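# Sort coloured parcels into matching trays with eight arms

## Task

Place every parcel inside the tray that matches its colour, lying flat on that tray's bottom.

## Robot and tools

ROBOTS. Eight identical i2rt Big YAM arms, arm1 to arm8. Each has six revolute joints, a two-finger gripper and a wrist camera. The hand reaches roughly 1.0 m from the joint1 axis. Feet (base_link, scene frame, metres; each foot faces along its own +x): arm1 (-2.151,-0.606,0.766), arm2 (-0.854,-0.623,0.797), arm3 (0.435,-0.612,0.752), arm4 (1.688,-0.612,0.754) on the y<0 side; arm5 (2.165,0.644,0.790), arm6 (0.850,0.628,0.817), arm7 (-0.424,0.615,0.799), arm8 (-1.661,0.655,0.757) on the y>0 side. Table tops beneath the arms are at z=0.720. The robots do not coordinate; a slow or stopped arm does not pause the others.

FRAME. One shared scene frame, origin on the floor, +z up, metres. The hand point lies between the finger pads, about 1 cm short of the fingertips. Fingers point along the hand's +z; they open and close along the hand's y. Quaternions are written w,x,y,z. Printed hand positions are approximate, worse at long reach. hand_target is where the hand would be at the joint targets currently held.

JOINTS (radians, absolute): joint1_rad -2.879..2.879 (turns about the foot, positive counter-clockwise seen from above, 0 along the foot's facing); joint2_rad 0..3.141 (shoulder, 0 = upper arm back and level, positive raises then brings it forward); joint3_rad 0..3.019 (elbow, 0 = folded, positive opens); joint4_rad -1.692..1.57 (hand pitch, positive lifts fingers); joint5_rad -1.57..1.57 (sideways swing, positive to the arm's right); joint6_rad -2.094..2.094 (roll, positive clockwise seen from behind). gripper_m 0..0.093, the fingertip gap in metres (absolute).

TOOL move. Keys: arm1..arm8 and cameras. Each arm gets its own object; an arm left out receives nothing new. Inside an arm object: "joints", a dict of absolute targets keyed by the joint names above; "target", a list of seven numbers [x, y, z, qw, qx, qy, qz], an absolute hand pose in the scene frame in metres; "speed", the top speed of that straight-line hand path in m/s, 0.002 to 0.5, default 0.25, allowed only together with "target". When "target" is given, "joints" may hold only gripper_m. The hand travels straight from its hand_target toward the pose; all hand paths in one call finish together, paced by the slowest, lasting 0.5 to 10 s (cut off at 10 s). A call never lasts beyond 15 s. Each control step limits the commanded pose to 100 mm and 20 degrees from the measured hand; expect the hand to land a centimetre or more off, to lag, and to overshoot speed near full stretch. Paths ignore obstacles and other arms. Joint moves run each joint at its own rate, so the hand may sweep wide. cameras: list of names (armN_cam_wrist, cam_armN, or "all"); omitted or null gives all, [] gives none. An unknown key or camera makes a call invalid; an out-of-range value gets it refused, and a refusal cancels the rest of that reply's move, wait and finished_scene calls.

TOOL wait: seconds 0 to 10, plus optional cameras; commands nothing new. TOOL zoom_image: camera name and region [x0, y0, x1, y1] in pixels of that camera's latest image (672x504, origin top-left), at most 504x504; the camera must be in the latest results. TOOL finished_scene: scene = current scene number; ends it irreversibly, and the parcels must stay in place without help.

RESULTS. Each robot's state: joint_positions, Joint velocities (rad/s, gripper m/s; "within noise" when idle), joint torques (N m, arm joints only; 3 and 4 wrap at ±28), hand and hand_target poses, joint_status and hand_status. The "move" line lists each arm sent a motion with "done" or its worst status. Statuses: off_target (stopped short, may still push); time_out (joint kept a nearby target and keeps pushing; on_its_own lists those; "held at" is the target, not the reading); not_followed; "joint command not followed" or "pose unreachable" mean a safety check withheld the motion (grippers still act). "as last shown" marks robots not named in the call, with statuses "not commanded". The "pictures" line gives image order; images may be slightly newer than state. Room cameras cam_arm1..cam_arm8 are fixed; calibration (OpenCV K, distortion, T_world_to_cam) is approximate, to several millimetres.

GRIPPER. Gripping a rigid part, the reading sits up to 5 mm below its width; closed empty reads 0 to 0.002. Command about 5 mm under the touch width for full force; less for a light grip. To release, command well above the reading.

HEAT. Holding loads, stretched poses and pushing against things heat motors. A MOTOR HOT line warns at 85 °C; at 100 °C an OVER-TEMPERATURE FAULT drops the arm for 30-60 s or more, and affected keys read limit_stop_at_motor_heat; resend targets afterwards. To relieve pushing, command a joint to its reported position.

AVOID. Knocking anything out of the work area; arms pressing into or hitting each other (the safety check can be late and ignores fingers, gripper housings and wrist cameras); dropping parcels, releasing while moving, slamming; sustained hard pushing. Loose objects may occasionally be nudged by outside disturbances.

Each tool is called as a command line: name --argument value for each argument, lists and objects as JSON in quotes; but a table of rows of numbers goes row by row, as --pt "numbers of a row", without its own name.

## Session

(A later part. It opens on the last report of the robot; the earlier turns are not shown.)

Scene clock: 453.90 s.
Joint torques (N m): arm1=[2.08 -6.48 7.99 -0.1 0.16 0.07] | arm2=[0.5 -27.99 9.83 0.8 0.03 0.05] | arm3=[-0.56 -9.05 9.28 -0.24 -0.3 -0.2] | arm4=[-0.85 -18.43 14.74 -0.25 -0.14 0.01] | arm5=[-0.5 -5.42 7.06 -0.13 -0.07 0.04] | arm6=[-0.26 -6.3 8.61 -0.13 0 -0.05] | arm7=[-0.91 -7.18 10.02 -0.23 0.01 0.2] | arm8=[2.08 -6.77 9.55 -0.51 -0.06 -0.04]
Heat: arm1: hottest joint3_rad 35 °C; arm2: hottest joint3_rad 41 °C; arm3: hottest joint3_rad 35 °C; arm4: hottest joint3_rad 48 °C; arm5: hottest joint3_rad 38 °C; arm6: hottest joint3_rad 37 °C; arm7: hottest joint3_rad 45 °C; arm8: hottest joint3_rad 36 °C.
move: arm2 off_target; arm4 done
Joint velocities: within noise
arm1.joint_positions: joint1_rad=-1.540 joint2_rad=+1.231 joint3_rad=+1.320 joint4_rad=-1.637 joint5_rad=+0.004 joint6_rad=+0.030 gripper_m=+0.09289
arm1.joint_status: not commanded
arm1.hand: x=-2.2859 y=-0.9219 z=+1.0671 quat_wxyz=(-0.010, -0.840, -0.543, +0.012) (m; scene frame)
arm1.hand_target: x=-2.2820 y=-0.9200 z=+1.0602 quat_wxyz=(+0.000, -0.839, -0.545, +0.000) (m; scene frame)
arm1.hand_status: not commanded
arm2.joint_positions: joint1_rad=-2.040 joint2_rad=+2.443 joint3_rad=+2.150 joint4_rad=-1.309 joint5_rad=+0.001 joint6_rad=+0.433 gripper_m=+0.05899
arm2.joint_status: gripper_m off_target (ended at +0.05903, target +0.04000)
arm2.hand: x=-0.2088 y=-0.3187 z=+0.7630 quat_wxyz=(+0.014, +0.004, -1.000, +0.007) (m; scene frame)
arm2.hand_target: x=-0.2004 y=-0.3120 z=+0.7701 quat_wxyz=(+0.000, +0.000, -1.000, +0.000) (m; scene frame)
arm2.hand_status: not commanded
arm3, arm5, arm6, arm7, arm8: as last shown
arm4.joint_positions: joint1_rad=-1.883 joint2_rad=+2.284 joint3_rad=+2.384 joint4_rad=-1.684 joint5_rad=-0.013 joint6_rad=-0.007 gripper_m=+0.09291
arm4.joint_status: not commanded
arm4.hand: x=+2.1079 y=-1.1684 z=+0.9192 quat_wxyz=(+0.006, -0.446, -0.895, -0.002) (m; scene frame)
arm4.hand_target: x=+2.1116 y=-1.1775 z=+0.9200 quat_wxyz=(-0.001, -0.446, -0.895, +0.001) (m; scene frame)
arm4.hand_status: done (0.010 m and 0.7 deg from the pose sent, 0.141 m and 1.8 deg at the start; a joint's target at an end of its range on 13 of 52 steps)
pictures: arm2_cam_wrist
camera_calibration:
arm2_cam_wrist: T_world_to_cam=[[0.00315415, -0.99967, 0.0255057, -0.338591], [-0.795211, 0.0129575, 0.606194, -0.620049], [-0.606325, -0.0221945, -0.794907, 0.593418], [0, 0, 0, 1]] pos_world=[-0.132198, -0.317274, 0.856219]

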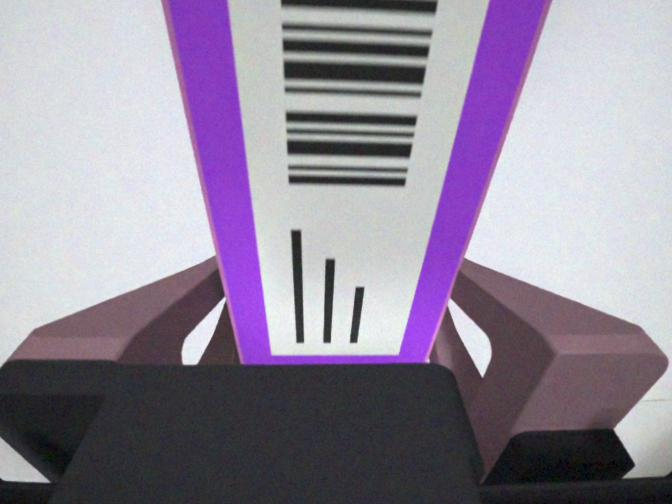

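move --arm2 '{"target":[-0.2,-0.33,0.9,0,0,1,0]}' --arm4 '{"target":[1.892,-0.884,1.06,0,0.446,0.895,0]}' --cameras '["cam_arm4","cam_arm2","arm2_cam_wrist"]'

move --arm2 '{"target":[-0.544,-0.484,1.06,0,0,1,0],"speed":0.35}' --cameras '[]'

move --arm2 '{"joints":{"joint1_rad":-1.452,"joint6_rad":-0.541}}' --cameras '[]'

move --arm2 '{"target":[-0.48,0.0,0.88,0,0.7071,-0.7071,0],"speed":0.3}' --cameras '["arm2_cam_wrist","cam_arm7"]'

Scene clock: 471.63 s.
Joint torques (N m): arm1=[1.79 -6.42 7.99 -0.14 0.17 0.05] | arm2=[-0.26 -28.57 12.08 0.09 0.06 -0.17] | arm3=[-0.56 -9.11 9.32 -0.23 -0.3 -0.2] | arm4=[-1.49 -6.59 9.59 -0.21 -0.14 -0.08] | arm5=[-0.97 -5.6 7.02 -0.06 -0.05 0.05] | arm6=[-0.21 -6.24 8.62 -0.14 0 -0.05] | arm7=[-0.85 -7 10.02 -0.24 0 0.2] | arm8=[1.67 -6.48 9.58 -0.54 -0.05 -0.03]
Heat: arm1: hottest joint3_rad 35 °C; arm2: hottest joint3_rad 42 °C; arm3: hottest joint3_rad 35 °C; arm4: hottest joint3_rad 51 °C; arm5: hottest joint3_rad 38 °C; arm6: hottest joint3_rad 37 °C; arm7: hottest joint3_rad 45 °C; arm8: hottest joint3_rad 36 °C.
move: arm2 off_target; arm4 done
Joint velocities: within noise
arm1, arm3, arm5, arm6, arm7, arm8: as last shown
arm2.joint_positions: joint1_rad=-2.052 joint2_rad=+2.348 joint3_rad=+2.270 joint4_rad=-1.541 joint5_rad=+0.001 joint6_rad=+0.433 gripper_m=+0.05899
arm2.joint_status: not commanded
arm2.hand: x=-0.2131 y=-0.3307 z=+0.8750 quat_wxyz=(+0.022, -0.002, -1.000, +0.010) (m; scene frame)
arm2.hand_target: x=-0.2010 y=-0.3306 z=+0.9001 quat_wxyz=(+0.000, +0.000, -1.000, +0.000) (m; scene frame)
arm2.hand_status: off_target (0.028 m and 2.8 deg from the pose sent, 0.138 m and 1.8 deg at the start)
arm4.joint_positions: joint1_rad=-1.885 joint2_rad=+1.233 joint3_rad=+1.353 joint4_rad=-1.669 joint5_rad=-0.013 joint6_rad=-0.014 gripper_m=+0.09291
arm4.joint_status: not commanded
arm4.hand: x=+1.8983 y=-0.8844 z=+1.0641 quat_wxyz=(-0.010, -0.443, -0.896, +0.006) (m; scene frame)
arm4.hand_target: x=+1.8921 y=-0.8839 z=+1.0602 quat_wxyz=(+0.000, -0.446, -0.895, +0.000) (m; scene frame)
arm4.hand_status: done (0.008 m and 1.4 deg from the pose sent, 0.384 m and 0.7 deg at the start)
pictures: arm2_cam_wrist, cam_arm2, cam_arm4
camera_calibration:
arm2_cam_wrist: T_world_to_cam=[[-0.00895672, -0.999422, 0.0327858, -0.362241], [-0.785418, 0.0273241, 0.618363, -0.694943], [-0.618901, -0.020212, -0.785209, 0.669064], [0, 0, 0, 1]] pos_world=[-0.13498, -0.32952, 0.966958]

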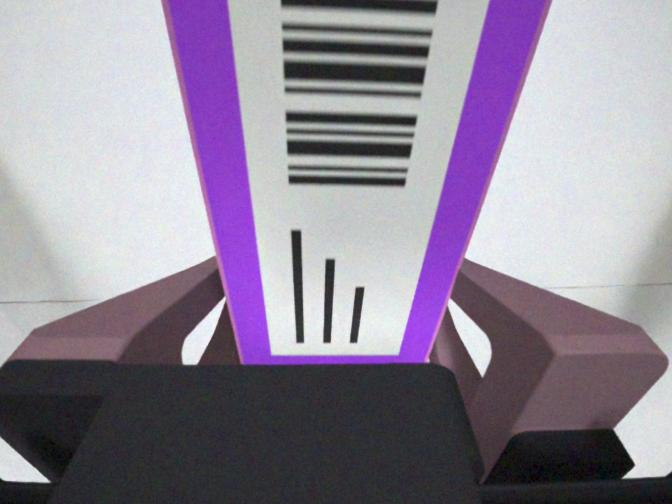

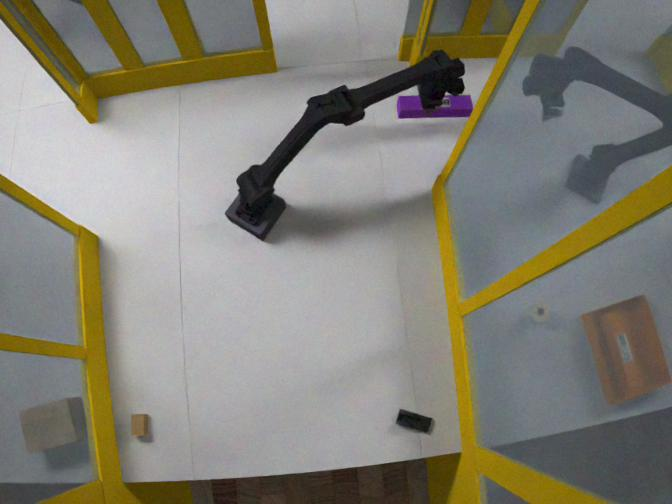

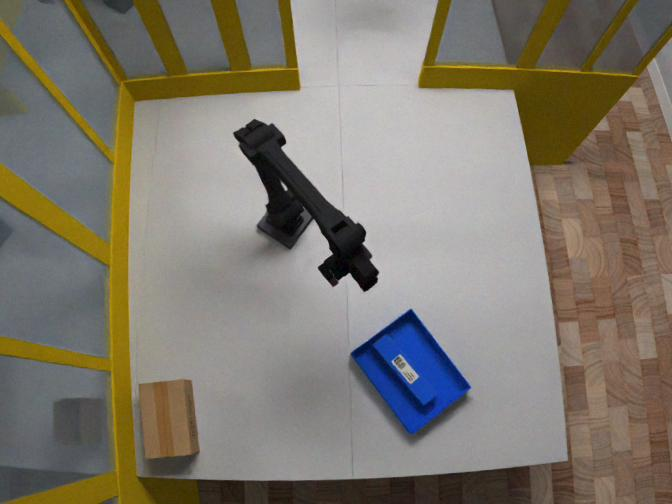

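Scene clock: 473.70 s.
Joint torques (N m): arm1=[2.02 -6.3 7.95 -0.12 0.18 0.06] | arm2=[-0.21 -8.88 8.42 0.23 0.04 -0.15] | arm3=[-0.44 -9.11 9.32 -0.25 -0.3 -0.22] | arm4=[-1.49 -6.59 9.59 -0.21 -0.14 -0.03] | arm5=[-0.73 -5.54 6.98 -0.1 -0.07 0.04] | arm6=[-0.21 -6.3 8.58 -0.14 0 -0.05] | arm7=[-0.97 -6.89 10 -0.17 0 0.2] | arm8=[1.73 -6.48 9.48 -0.49 -0.03 -0.03]
Heat: arm1: hottest joint3_rad 35 °C; arm2: hottest joint3_rad 42 °C; arm3: hottest joint3_rad 35 °C; arm4: hottest joint3_rad 51 °C; arm5: hottest joint3_rad 38 °C; arm6: hottest joint3_rad 37 °C; arm7: hottest joint3_rad 45 °C; arm8: hottest joint3_rad 36 °C.
move: arm2 done
Joint velocities: within noise
arm1, arm3, arm4, arm7: as last shown
arm2.joint_positions: joint1_rad=-2.052 joint2_rad=+1.218 joint3_rad=+1.223 joint4_rad=-1.558 joint5_rad=+0.001 joint6_rad=+0.433 gripper_m=+0.05899
arm2.joint_status: not commanded
arm2.hand: x=-0.5436 y=-0.4820 z=+1.0629 quat_wxyz=(-0.008, -0.002, -1.000, -0.004) (m; scene frame)
arm2.hand_target: x=-0.5440 y=-0.4840 z=+1.0601 quat_wxyz=(+0.000, +0.000, -1.000, +0.000) (m; scene frame)
arm2.hand_status: done (0.004 m and 1.1 deg from the pose sent, 0.409 m and 2.8 deg at the start)
arm5.joint_positions: joint1_rad=+1.544 joint2_rad=+1.212 joint3_rad=+1.234 joint4_rad=-1.575 joint5_rad=+0.000 joint6_rad=-0.297 gripper_m=+0.09288
arm5.joint_status: not commanded
arm5.hand: x=+2.0672 y=+0.3180 z=+1.0597 quat_wxyz=(+0.003, +0.704, +0.710, -0.004) (m; scene frame)
arm5.hand_target: x=+2.0670 y=+0.3190 z=+1.0599 quat_wxyz=(+0.000, +0.707, +0.707, +0.000) (m; scene frame)
arm5.hand_status: not commanded
arm6.joint_positions: joint1_rad=-1.192 joint2_rad=+1.235 joint3_rad=+1.196 joint4_rad=-1.532 joint5_rad=+0.000 joint6_rad=-0.238 gripper_m=+0.09289
arm6.joint_status: not commanded
arm6.hand: x=+0.7688 y=+0.2953 z=+1.0667 quat_wxyz=(+0.000, -0.707, -0.707, +0.000) (m; scene frame)
arm6.hand_target: x=+0.7710 y=+0.2970 z=+1.0700 quat_wxyz=(+0.000, -0.707, -0.707, +0.000) (m; scene frame)
arm6.hand_status: not commanded
arm8.joint_positions: joint1_rad=+0.313 joint2_rad=+1.219 joint3_rad=+1.308 joint4_rad=-1.635 joint5_rad=-0.001 joint6_rad=-0.294 gripper_m=+0.09293
arm8.joint_status: not commanded
arm8.hand: x=-1.7601 y=+0.3286 z=+1.0555 quat_wxyz=(-0.007, -0.707, -0.707, +0.011) (m; scene frame)
arm8.hand_target: x=-1.7600 y=+0.3301 z=+1.0501 quat_wxyz=(+0.000, -0.707, -0.707, +0.000) (m; scene frame)
arm8.hand_status: not commanded
pictures: none
No camera images: "cameras" was empty.

Scene clock: 475.63 s.
Joint torques (N m): arm1=[1.79 -6.59 7.94 -0.09 0.19 0.04] | arm2=[0.73 -8.94 8.4 0.23 -0.05 -0.19] | arm3=[-0.67 -9.23 9.31 -0.23 -0.3 -0.21] | arm4=[-1.49 -6.59 9.59 -0.23 -0.14 -0.03] | arm5=[-0.91 -5.6 7.04 -0.08 -0.11 0.03] | arm6=[-0.21 -6.3 8.61 -0.16 0.01 -0.05] | arm7=[-0.91 -6.95 10 -0.17 0.01 0.2] | arm8=[2.26 -6.65 9.54 -0.49 -0.06 -0.03]
Heat: arm1: hottest joint3_rad 35 °C; arm2: hottest joint3_rad 42 °C; arm3: hottest joint3_rad 35 °C; arm4: hottest joint3_rad 51 °C; arm5: hottest joint3_rad 38 °C; arm6: hottest joint3_rad 37 °C; arm7: hottest joint3_rad 45 °C; arm8: hottest joint3_rad 36 °C.
move: arm2 done
Joint velocities: within noise
arm1, arm3, arm4, arm5, arm6, arm7, arm8: as last shown
arm2.joint_positions: joint1_rad=-1.458 joint2_rad=+1.219 joint3_rad=+1.223 joint4_rad=-1.558 joint5_rad=+0.001 joint6_rad=-0.527 gripper_m=+0.05911
arm2.joint_status: all done
arm2.hand: x=-0.6759 y=-0.3322 z=+1.0627 quat_wxyz=(-0.008, +0.700, -0.714, -0.002) (m; scene frame)
arm2.hand_target: x=-0.6783 y=-0.3323 z=+1.0603 quat_wxyz=(+0.000, +0.707, -0.707, +0.000) (m; scene frame)
arm2.hand_status: not commanded
pictures: none
No camera images: "cameras" was empty.

Scene clock: 478.27 s.
Joint torques (N m): arm1=[1.96 -6.65 7.99 0.02 0.17 0.04] | arm2=[0.79 -26.11 12.19 0.12 -0.06 -0.18] | arm3=[-0.62 -9.11 9.31 -0.24 -0.3 -0.21] | arm4=[-1.49 -6.59 9.58 -0.21 -0.14 -0.03] | arm5=[-0.67 -5.42 7.17 -0.12 -0.06 0.04] | arm6=[-0.21 -6.24 8.61 -0.14 0 -0.05] | arm7=[-0.97 -6.95 10.04 -0.21 0 0.21] | arm8=[1.73 -6.42 9.52 -0.51 -0.05 -0.04]
Heat: arm1: hottest joint3_rad 35 °C; arm2: hottest joint3_rad 42 °C; arm3: hottest joint3_rad 34 °C; arm4: hottest joint3_rad 50 °C; arm5: hottest joint3_rad 38 °C; arm6: hottest joint3_rad 37 °C; arm7: hottest joint3_rad 45 °C; arm8: hottest joint3_rad 36 °C.
move: arm2 off_target
Joint velocities: within noise
arm1, arm3, arm4, arm5, arm6, arm8: as last shown
arm2.joint_positions: joint1_rad=-1.457 joint2_rad=+2.365 joint3_rad=+2.305 joint4_rad=-1.528 joint5_rad=+0.001 joint6_rad=-0.528 gripper_m=+0.05911
arm2.joint_status: not commanded
arm2.hand: x=-0.4807 y=-0.0115 z=+0.8765 quat_wxyz=(+0.008, +0.700, -0.714, +0.002) (m; scene frame)
arm2.hand_target: x=-0.4802 y=-0.0005 z=+0.8801 quat_wxyz=(-0.001, +0.707, -0.707, +0.000) (m; scene frame)
arm2.hand_status: off_target (0.012 m and 1.5 deg from the pose sent, 0.427 m and 1.5 deg at the start)
arm7.joint_positions: joint1_rad=-1.016 joint2_rad=+1.214 joint3_rad=+1.233 joint4_rad=-1.549 joint5_rad=-0.002 joint6_rad=-0.099 gripper_m=+0.09310
arm7.joint_status: not commanded
arm7.hand: x=-0.4530 y=+0.2704 z=+1.0687 quat_wxyz=(-0.012, -0.702, -0.712, +0.014) (m; scene frame)
arm7.hand_target: x=-0.4554 y=+0.2731 z=+1.0658 quat_wxyz=(-0.006, -0.708, -0.707, +0.007) (m; scene frame)
arm7.hand_status: not commanded
pictures: arm2_cam_wrist, cam_arm7
camera_calibration:
arm2_cam_wrist: T_world_to_cam=[[0.999678, -0.025005, 0.00420644, 0.475408], [-0.0225964, -0.803258, 0.595202, -0.537397], [-0.0115042, -0.595106, -0.803565, 0.812542], [0, 0, 0, 1]] pos_world=[-0.478051, 0.0637674, 0.97079]

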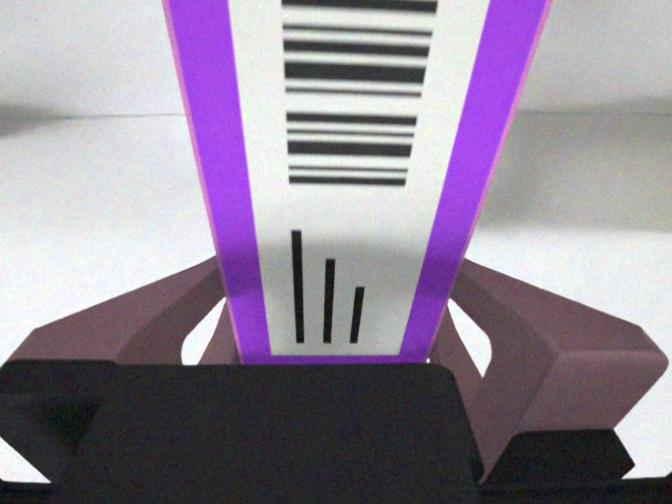

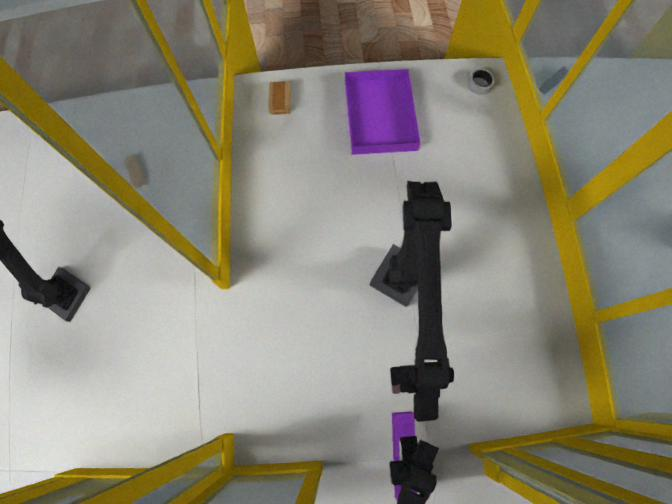

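move --arm2 '{"target":[-0.48,0.0,0.79,0,0.7071,-0.7071,0]}' --cameras '[]'

move --arm2 '{"target":[-0.48,0.0,0.766,0,0.7071,-0.7071,0],"speed":0.06}' --cameras '["arm2_cam_wrist"]'

move --arm2 '{"joints":{"gripper_m":0.093}}' --cameras '[]'

move --arm2 '{"target":[-0.48,0.0,0.9,0,0.7071,-0.7071,0]}' --cameras '[]'

move --arm2 '{"target":[-0.679,-0.332,1.06,0,0.7071,-0.7071,0],"speed":0.35}' --cameras '[]'

move --arm7 '{"target":[-0.48,-0.01,0.89,0,0.7071,0.7071,0],"speed":0.3}' --cameras '["arm7_cam_wrist"]'

Scene clock: 493.37 s.
Joint torques (N m): arm1=[1.85 -6.65 8.01 -0.01 0.19 0.02] | arm2=[0.85 -28.45 9.16 0.87 -0.06 -0.18] | arm3=[-0.56 -9.17 9.29 -0.24 -0.3 -0.21] | arm4=[-1.49 -6.59 9.58 -0.23 -0.14 -0.03] | arm5=[-0.5 -5.6 7.15 -0.16 -0.08 0.05] | arm6=[-0.21 -6.3 8.61 -0.16 0 -0.05] | arm7=[-1.03 -7 10.07 -0.17 0.01 0.21] | arm8=[1.96 -6.53 9.57 -0.51 -0.07 -0.02]
Heat: arm1: hottest joint3_rad 35 °C; arm2: hottest joint3_rad 43 °C; arm3: hottest joint3_rad 34 °C; arm4: hottest joint3_rad 49 °C; arm5: hottest joint3_rad 38 °C; arm6: hottest joint3_rad 37 °C; arm7: hottest joint3_rad 45 °C; arm8: hottest joint3_rad 36 °C.
move: arm2 done
Joint velocities: within noise
arm1, arm4, arm5, arm6, arm7, arm8: as last shown
arm2.joint_positions: joint1_rad=-1.457 joint2_rad=+2.435 joint3_rad=+2.198 joint4_rad=-1.356 joint5_rad=+0.001 joint6_rad=-0.528 gripper_m=+0.05911
arm2.joint_status: not commanded
arm2.hand: x=-0.4792 y=-0.0088 z=+0.7867 quat_wxyz=(+0.011, +0.700, -0.714, +0.003) (m; scene frame)
arm2.hand_target: x=-0.4800 y=-0.0002 z=+0.7901 quat_wxyz=(+0.000, +0.707, -0.707, +0.000) (m; scene frame)
arm2.hand_status: done (0.009 m and 1.7 deg from the pose sent, 0.087 m and 1.5 deg at the start)
arm3.joint_positions: joint1_rad=+0.183 joint2_rad=+1.221 joint3_rad=+1.346 joint4_rad=-1.672 joint5_rad=-0.004 joint6_rad=-0.410 gripper_m=+0.09297
arm3.joint_status: not commanded
arm3.hand: x=+0.1234 y=-0.4725 z=+1.0620 quat_wxyz=(-0.006, +1.000, -0.009, -0.009) (m; scene frame)
arm3.hand_target: x=+0.1239 y=-0.4740 z=+1.0600 quat_wxyz=(-0.001, +1.000, +0.000, -0.001) (m; scene frame)
arm3.hand_status: not commanded
pictures: none
No camera images: "cameras" was empty.

Scene clock: 494.33 s.
Joint torques (N m): arm1=[2.26 -5.95 8.05 -0.06 0.15 0.05] | arm2=[0.79 -26.58 8.06 0.95 -0.06 -0.19] | arm3=[-0.5 -9.17 9.29 -0.23 -0.31 -0.21] | arm4=[-1.49 -6.59 9.58 -0.23 -0.15 -0.03] | arm5=[-1.03 -5.48 7.17 -0.16 -0.09 0.03] | arm6=[-0.26 -6.3 8.61 -0.16 0 -0.05] | arm7=[-0.85 -7 10.04 -0.18 0.01 0.2] | arm8=[1.9 -6.77 9.58 -0.44 -0.05 -0.04]
Heat: arm1: hottest joint3_rad 35 °C; arm2: hottest joint3_rad 43 °C; arm3: hottest joint3_rad 34 °C; arm4: hottest joint3_rad 49 °C; arm5: hottest joint3_rad 38 °C; arm6: hottest joint3_rad 37 °C; arm7: hottest joint3_rad 45 °C; arm8: hottest joint3_rad 36 °C.
move: arm2 off_target
Joint velocities: within noise
arm1, arm3, arm4, arm5, arm6, arm7, arm8: as last shown
arm2.joint_positions: joint1_rad=-1.457 joint2_rad=+2.438 joint3_rad=+2.188 joint4_rad=-1.312 joint5_rad=+0.001 joint6_rad=-0.528 gripper_m=+0.05911
arm2.joint_status: not commanded
arm2.hand: x=-0.4754 y=-0.0026 z=+0.7811 quat_wxyz=(-0.005, +0.700, -0.714, -0.001) (m; scene frame)
arm2.hand_target: x=-0.4801 y=-0.0004 z=+0.7661 quat_wxyz=(+0.000, +0.707, -0.707, +0.000) (m; scene frame)
arm2.hand_status: off_target (0.016 m and 1.3 deg from the pose sent, 0.022 m and 1.7 deg at the start)
pictures: arm2_cam_wrist
camera_calibration:
arm2_cam_wrist: T_world_to_cam=[[0.99953, -0.025267, 0.0173349, 0.460374], [-0.030639, -0.816428, 0.576634, -0.46268], [-0.000417129, -0.576894, -0.816819, 0.756867], [0, 0, 0, 1]] pos_world=[-0.474019, 0.0705196, 0.877039]

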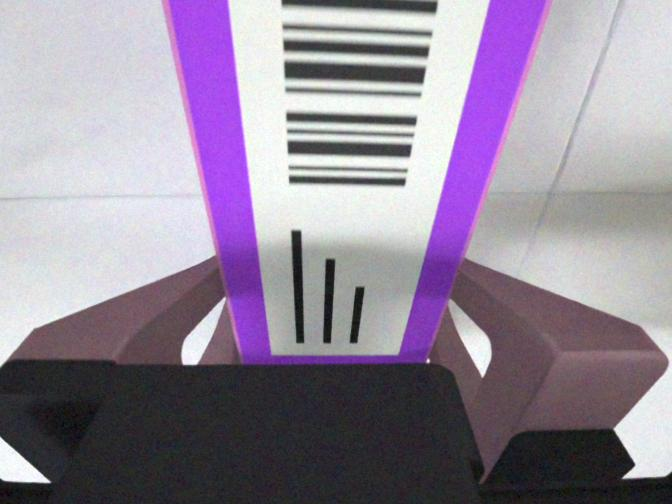

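Scene clock: 494.97 s.
Joint torques (N m): arm1=[1.96 -6.12 8.03 -0.06 0.19 0.07] | arm2=[0.79 -26.58 8.08 0.94 -0.06 -0.19] | arm3=[-0.56 -9.05 9.31 -0.24 -0.3 -0.21] | arm4=[-1.55 -6.59 9.59 -0.21 -0.14 -0.03] | arm5=[-0.73 -5.95 6.93 -0.08 -0.05 0.06] | arm6=[-0.21 -6.3 8.59 -0.14 0 -0.05] | arm7=[-0.91 -7 10 -0.23 0.01 0.21] | arm8=[1.85 -6.77 9.58 -0.47 -0.04 -0.04]
Heat: arm1: hottest joint3_rad 35 °C; arm2: hottest joint3_rad 43 °C; arm3: hottest joint3_rad 34 °C; arm4: hottest joint3_rad 49 °C; arm5: hottest joint3_rad 38 °C; arm6: hottest joint3_rad 37 °C; arm7: hottest joint3_rad 45 °C; arm8: hottest joint3_rad 36 °C.
move: arm2 done
Joint velocities: within noise
arm1, arm3, arm4, arm5, arm6, arm7, arm8: as last shown
arm2.joint_positions: joint1_rad=-1.457 joint2_rad=+2.438 joint3_rad=+2.188 joint4_rad=-1.311 joint5_rad=+0.001 joint6_rad=-0.528 gripper_m=+0.09281
arm2.joint_status: all done
arm2.hand: x=-0.4753 y=-0.0025 z=+0.7811 quat_wxyz=(-0.005, +0.700, -0.714, -0.001) (m; scene frame)
arm2.hand_target: x=-0.4801 y=-0.0004 z=+0.7661 quat_wxyz=(+0.000, +0.707, -0.707, +0.000) (m; scene frame)
arm2.hand_status: not commanded
pictures: none
No camera images: "cameras" was empty.

Scene clock: 496.47 s.
Joint torques (N m): arm1=[1.9 -6.42 8.02 -0.14 0.15 0.05] | arm2=[0.85 -25.88 11.86 0.18 -0.06 -0.18] | arm3=[-0.56 -9.11 9.25 -0.21 -0.3 -0.22] | arm4=[-1.49 -6.59 9.59 -0.21 -0.14 -0.03] | arm5=[-0.97 -5.54 7.05 -0.08 -0.07 0.01] | arm6=[-0.15 -6.48 8.62 -0.14 0.01 -0.05] | arm7=[-1.03 -7 10.06 -0.2 0.01 0.21] | arm8=[1.61 -6.77 9.57 -0.46 -0.05 -0.02]
Heat: arm1: hottest joint3_rad 35 °C; arm2: hottest joint3_rad 43 °C; arm3: hottest joint3_rad 34 °C; arm4: hottest joint3_rad 49 °C; arm5: hottest joint3_rad 38 °C; arm6: hottest joint3_rad 37 °C; arm7: hottest joint3_rad 45 °C; arm8: hottest joint3_rad 36 °C.
move: arm2 done
Joint velocities: within noise
arm1.joint_positions: joint1_rad=-1.540 joint2_rad=+1.231 joint3_rad=+1.320 joint4_rad=-1.637 joint5_rad=+0.004 joint6_rad=+0.030 gripper_m=+0.09289
arm1.joint_status: not commanded
arm1.hand: x=-2.2859 y=-0.9219 z=+1.0671 quat_wxyz=(-0.010, -0.840, -0.543, +0.012) (m; scene frame)
arm1.hand_target: x=-2.2820 y=-0.9200 z=+1.0602 quat_wxyz=(+0.000, -0.839, -0.545, +0.000) (m; scene frame)
arm1.hand_status: not commanded
arm2.joint_positions: joint1_rad=-1.457 joint2_rad=+2.362 joint3_rad=+2.362 joint4_rad=-1.580 joint5_rad=+0.001 joint6_rad=-0.528 gripper_m=+0.09292
arm2.joint_status: not commanded
arm2.hand: x=-0.4797 y=-0.0099 z=+0.9003 quat_wxyz=(+0.004, +0.700, -0.714, +0.001) (m; scene frame)
arm2.hand_target: x=-0.4802 y=-0.0004 z=+0.9001 quat_wxyz=(-0.001, +0.707, -0.707, +0.000) (m; scene frame)
arm2.hand_status: done (0.010 m and 1.2 deg from the pose sent, 0.119 m and 1.3 deg at the start)
arm3, arm4, arm5, arm6, arm7, arm8: as last shown
pictures: none
No camera images: "cameras" was empty.

Scene clock: 498.57 s.
Joint torques (N m): arm1=[1.9 -6.36 8.09 -0.06 0.17 0.03] | arm2=[0.85 -8.7 8.28 0.21 -0.06 -0.18] | arm3=[-0.5 -9 9.32 -0.23 -0.3 -0.21] | arm4=[-1.49 -6.59 9.59 -0.21 -0.14 -0.03] | arm5=[-1.08 -5.77 7.1 -0.13 -0.07 0.03] | arm6=[-0.21 -6.3 8.58 -0.13 0.01 -0.06] | arm7=[-0.91 -6.89 10.06 -0.23 -0.01 0.19] | arm8=[1.55 -6.71 9.57 -0.51 -0.05 -0.06]
Heat: arm1: hottest joint3_rad 35 °C; arm2: hottest joint3_rad 43 °C; arm3: hottest joint3_rad 34 °C; arm4: hottest joint3_rad 48 °C; arm5: hottest joint3_rad 38 °C; arm6: hottest joint3_rad 37 °C; arm7: hottest joint3_rad 45 °C; arm8: hottest joint3_rad 36 °C.
move: arm2 done
Joint velocities: within noise
arm1, arm3, arm5, arm6, arm7, arm8: as last shown
arm2.joint_positions: joint1_rad=-1.457 joint2_rad=+1.216 joint3_rad=+1.224 joint4_rad=-1.558 joint5_rad=+0.001 joint6_rad=-0.528 gripper_m=+0.09292
arm2.joint_status: not commanded
arm2.hand: x=-0.6760 y=-0.3322 z=+1.0641 quat_wxyz=(-0.011, +0.700, -0.714, -0.003) (m; scene frame)
arm2.hand_target: x=-0.6790 y=-0.3321 z=+1.0601 quat_wxyz=(+0.000, +0.707, -0.707, +0.000) (m; scene frame)
arm2.hand_status: done (0.005 m and 1.7 deg from the pose sent, 0.411 m and 1.2 deg at the start)
arm4.joint_positions: joint1_rad=-1.885 joint2_rad=+1.233 joint3_rad=+1.353 joint4_rad=-1.669 joint5_rad=-0.013 joint6_rad=-0.014 gripper_m=+0.09291
arm4.joint_status: not commanded
arm4.hand: x=+1.8983 y=-0.8844 z=+1.0641 quat_wxyz=(-0.010, -0.443, -0.896, +0.006) (m; scene frame)
arm4.hand_target: x=+1.8921 y=-0.8839 z=+1.0602 quat_wxyz=(+0.000, -0.446, -0.895, +0.000) (m; scene frame)
arm4.hand_status: not commanded
pictures: none
No camera images: "cameras" was empty.

Scene clock: 500.70 s.
Joint torques (N m): arm1=[1.96 -6.24 8.1 -0.09 0.18 0.05] | arm2=[0.85 -8.7 8.28 0.23 -0.06 -0.18] | arm3=[-0.56 -9.11 9.29 -0.24 -0.3 -0.21] | arm4=[-1.49 -6.59 9.59 -0.21 -0.14 -0.03] | arm5=[-0.91 -5.95 7.23 -0.16 -0.09 -0.01] | arm6=[-0.21 -6.3 8.61 -0.13 0 -0.06] | arm7=[-0.62 -15.91 14.69 -0.44 -0.02 0.21] | arm8=[1.61 -6.83 9.47 -0.53 -0.05 -0.04]
Heat: arm1: hottest joint3_rad 35 °C; arm2: hottest joint3_rad 43 °C; arm3: hottest joint3_rad 34 °C; arm4: hottest joint3_rad 48 °C; arm5: hottest joint3_rad 38 °C; arm6: hottest joint3_rad 37 °C; arm7: hottest joint3_rad 46 °C; arm8: hottest joint3_rad 36 °C.
move: arm7 off_target
Joint velocities: within noise
arm1, arm2, arm3, arm4: as last shown
arm5.joint_positions: joint1_rad=+1.544 joint2_rad=+1.212 joint3_rad=+1.234 joint4_rad=-1.575 joint5_rad=+0.000 joint6_rad=-0.297 gripper_m=+0.09288
arm5.joint_status: not commanded
arm5.hand: x=+2.0672 y=+0.3180 z=+1.0597 quat_wxyz=(+0.003, +0.704, +0.710, -0.004) (m; scene frame)
arm5.hand_target: x=+2.0670 y=+0.3190 z=+1.0599 quat_wxyz=(+0.000, +0.707, +0.707, +0.000) (m; scene frame)
arm5.hand_status: not commanded
arm6.joint_positions: joint1_rad=-1.192 joint2_rad=+1.235 joint3_rad=+1.196 joint4_rad=-1.532 joint5_rad=+0.000 joint6_rad=-0.238 gripper_m=+0.09289
arm6.joint_status: not commanded
arm6.hand: x=+0.7688 y=+0.2953 z=+1.0667 quat_wxyz=(+0.000, -0.707, -0.707, +0.000) (m; scene frame)
arm6.hand_target: x=+0.7710 y=+0.2970 z=+1.0700 quat_wxyz=(+0.000, -0.707, -0.707, +0.000) (m; scene frame)
arm6.hand_status: not commanded
arm7.joint_positions: joint1_rad=-1.016 joint2_rad=+2.034 joint3_rad=+1.731 joint4_rad=-1.299 joint5_rad=-0.002 joint6_rad=-0.099 gripper_m=+0.09310
arm7.joint_status: not commanded
arm7.hand: x=-0.4755 y=+0.0083 z=+0.8767 quat_wxyz=(+0.010, -0.702, -0.712, -0.014) (m; scene frame)
arm7.hand_target: x=-0.4800 y=-0.0089 z=+0.8901 quat_wxyz=(+0.000, -0.707, -0.707, +0.000) (m; scene frame)
arm7.hand_status: off_target (0.023 m and 2.1 deg from the pose sent, 0.334 m and 2.3 deg at the start)
arm8.joint_positions: joint1_rad=+0.313 joint2_rad=+1.219 joint3_rad=+1.308 joint4_rad=-1.635 joint5_rad=-0.001 joint6_rad=-0.294 gripper_m=+0.09293
arm8.joint_status: not commanded
arm8.hand: x=-1.7601 y=+0.3286 z=+1.0555 quat_wxyz=(-0.007, -0.707, -0.707, +0.011) (m; scene frame)
arm8.hand_target: x=-1.7600 y=+0.3301 z=+1.0501 quat_wxyz=(+0.000, -0.707, -0.707, +0.000) (m; scene frame)
arm8.hand_status: not commanded
pictures: arm7_cam_wrist
camera_calibration:
arm7_cam_wrist: T_world_to_cam=[[-0.999533, -0.0293664, 0.0084431, -0.485614], [-0.0184932, 0.801348, 0.597912, -0.533279], [-0.0243244, 0.597477, -0.801517, 0.807477], [0, 0, 0, 1]] pos_world=[-0.475608, -0.0693669, 0.970161]

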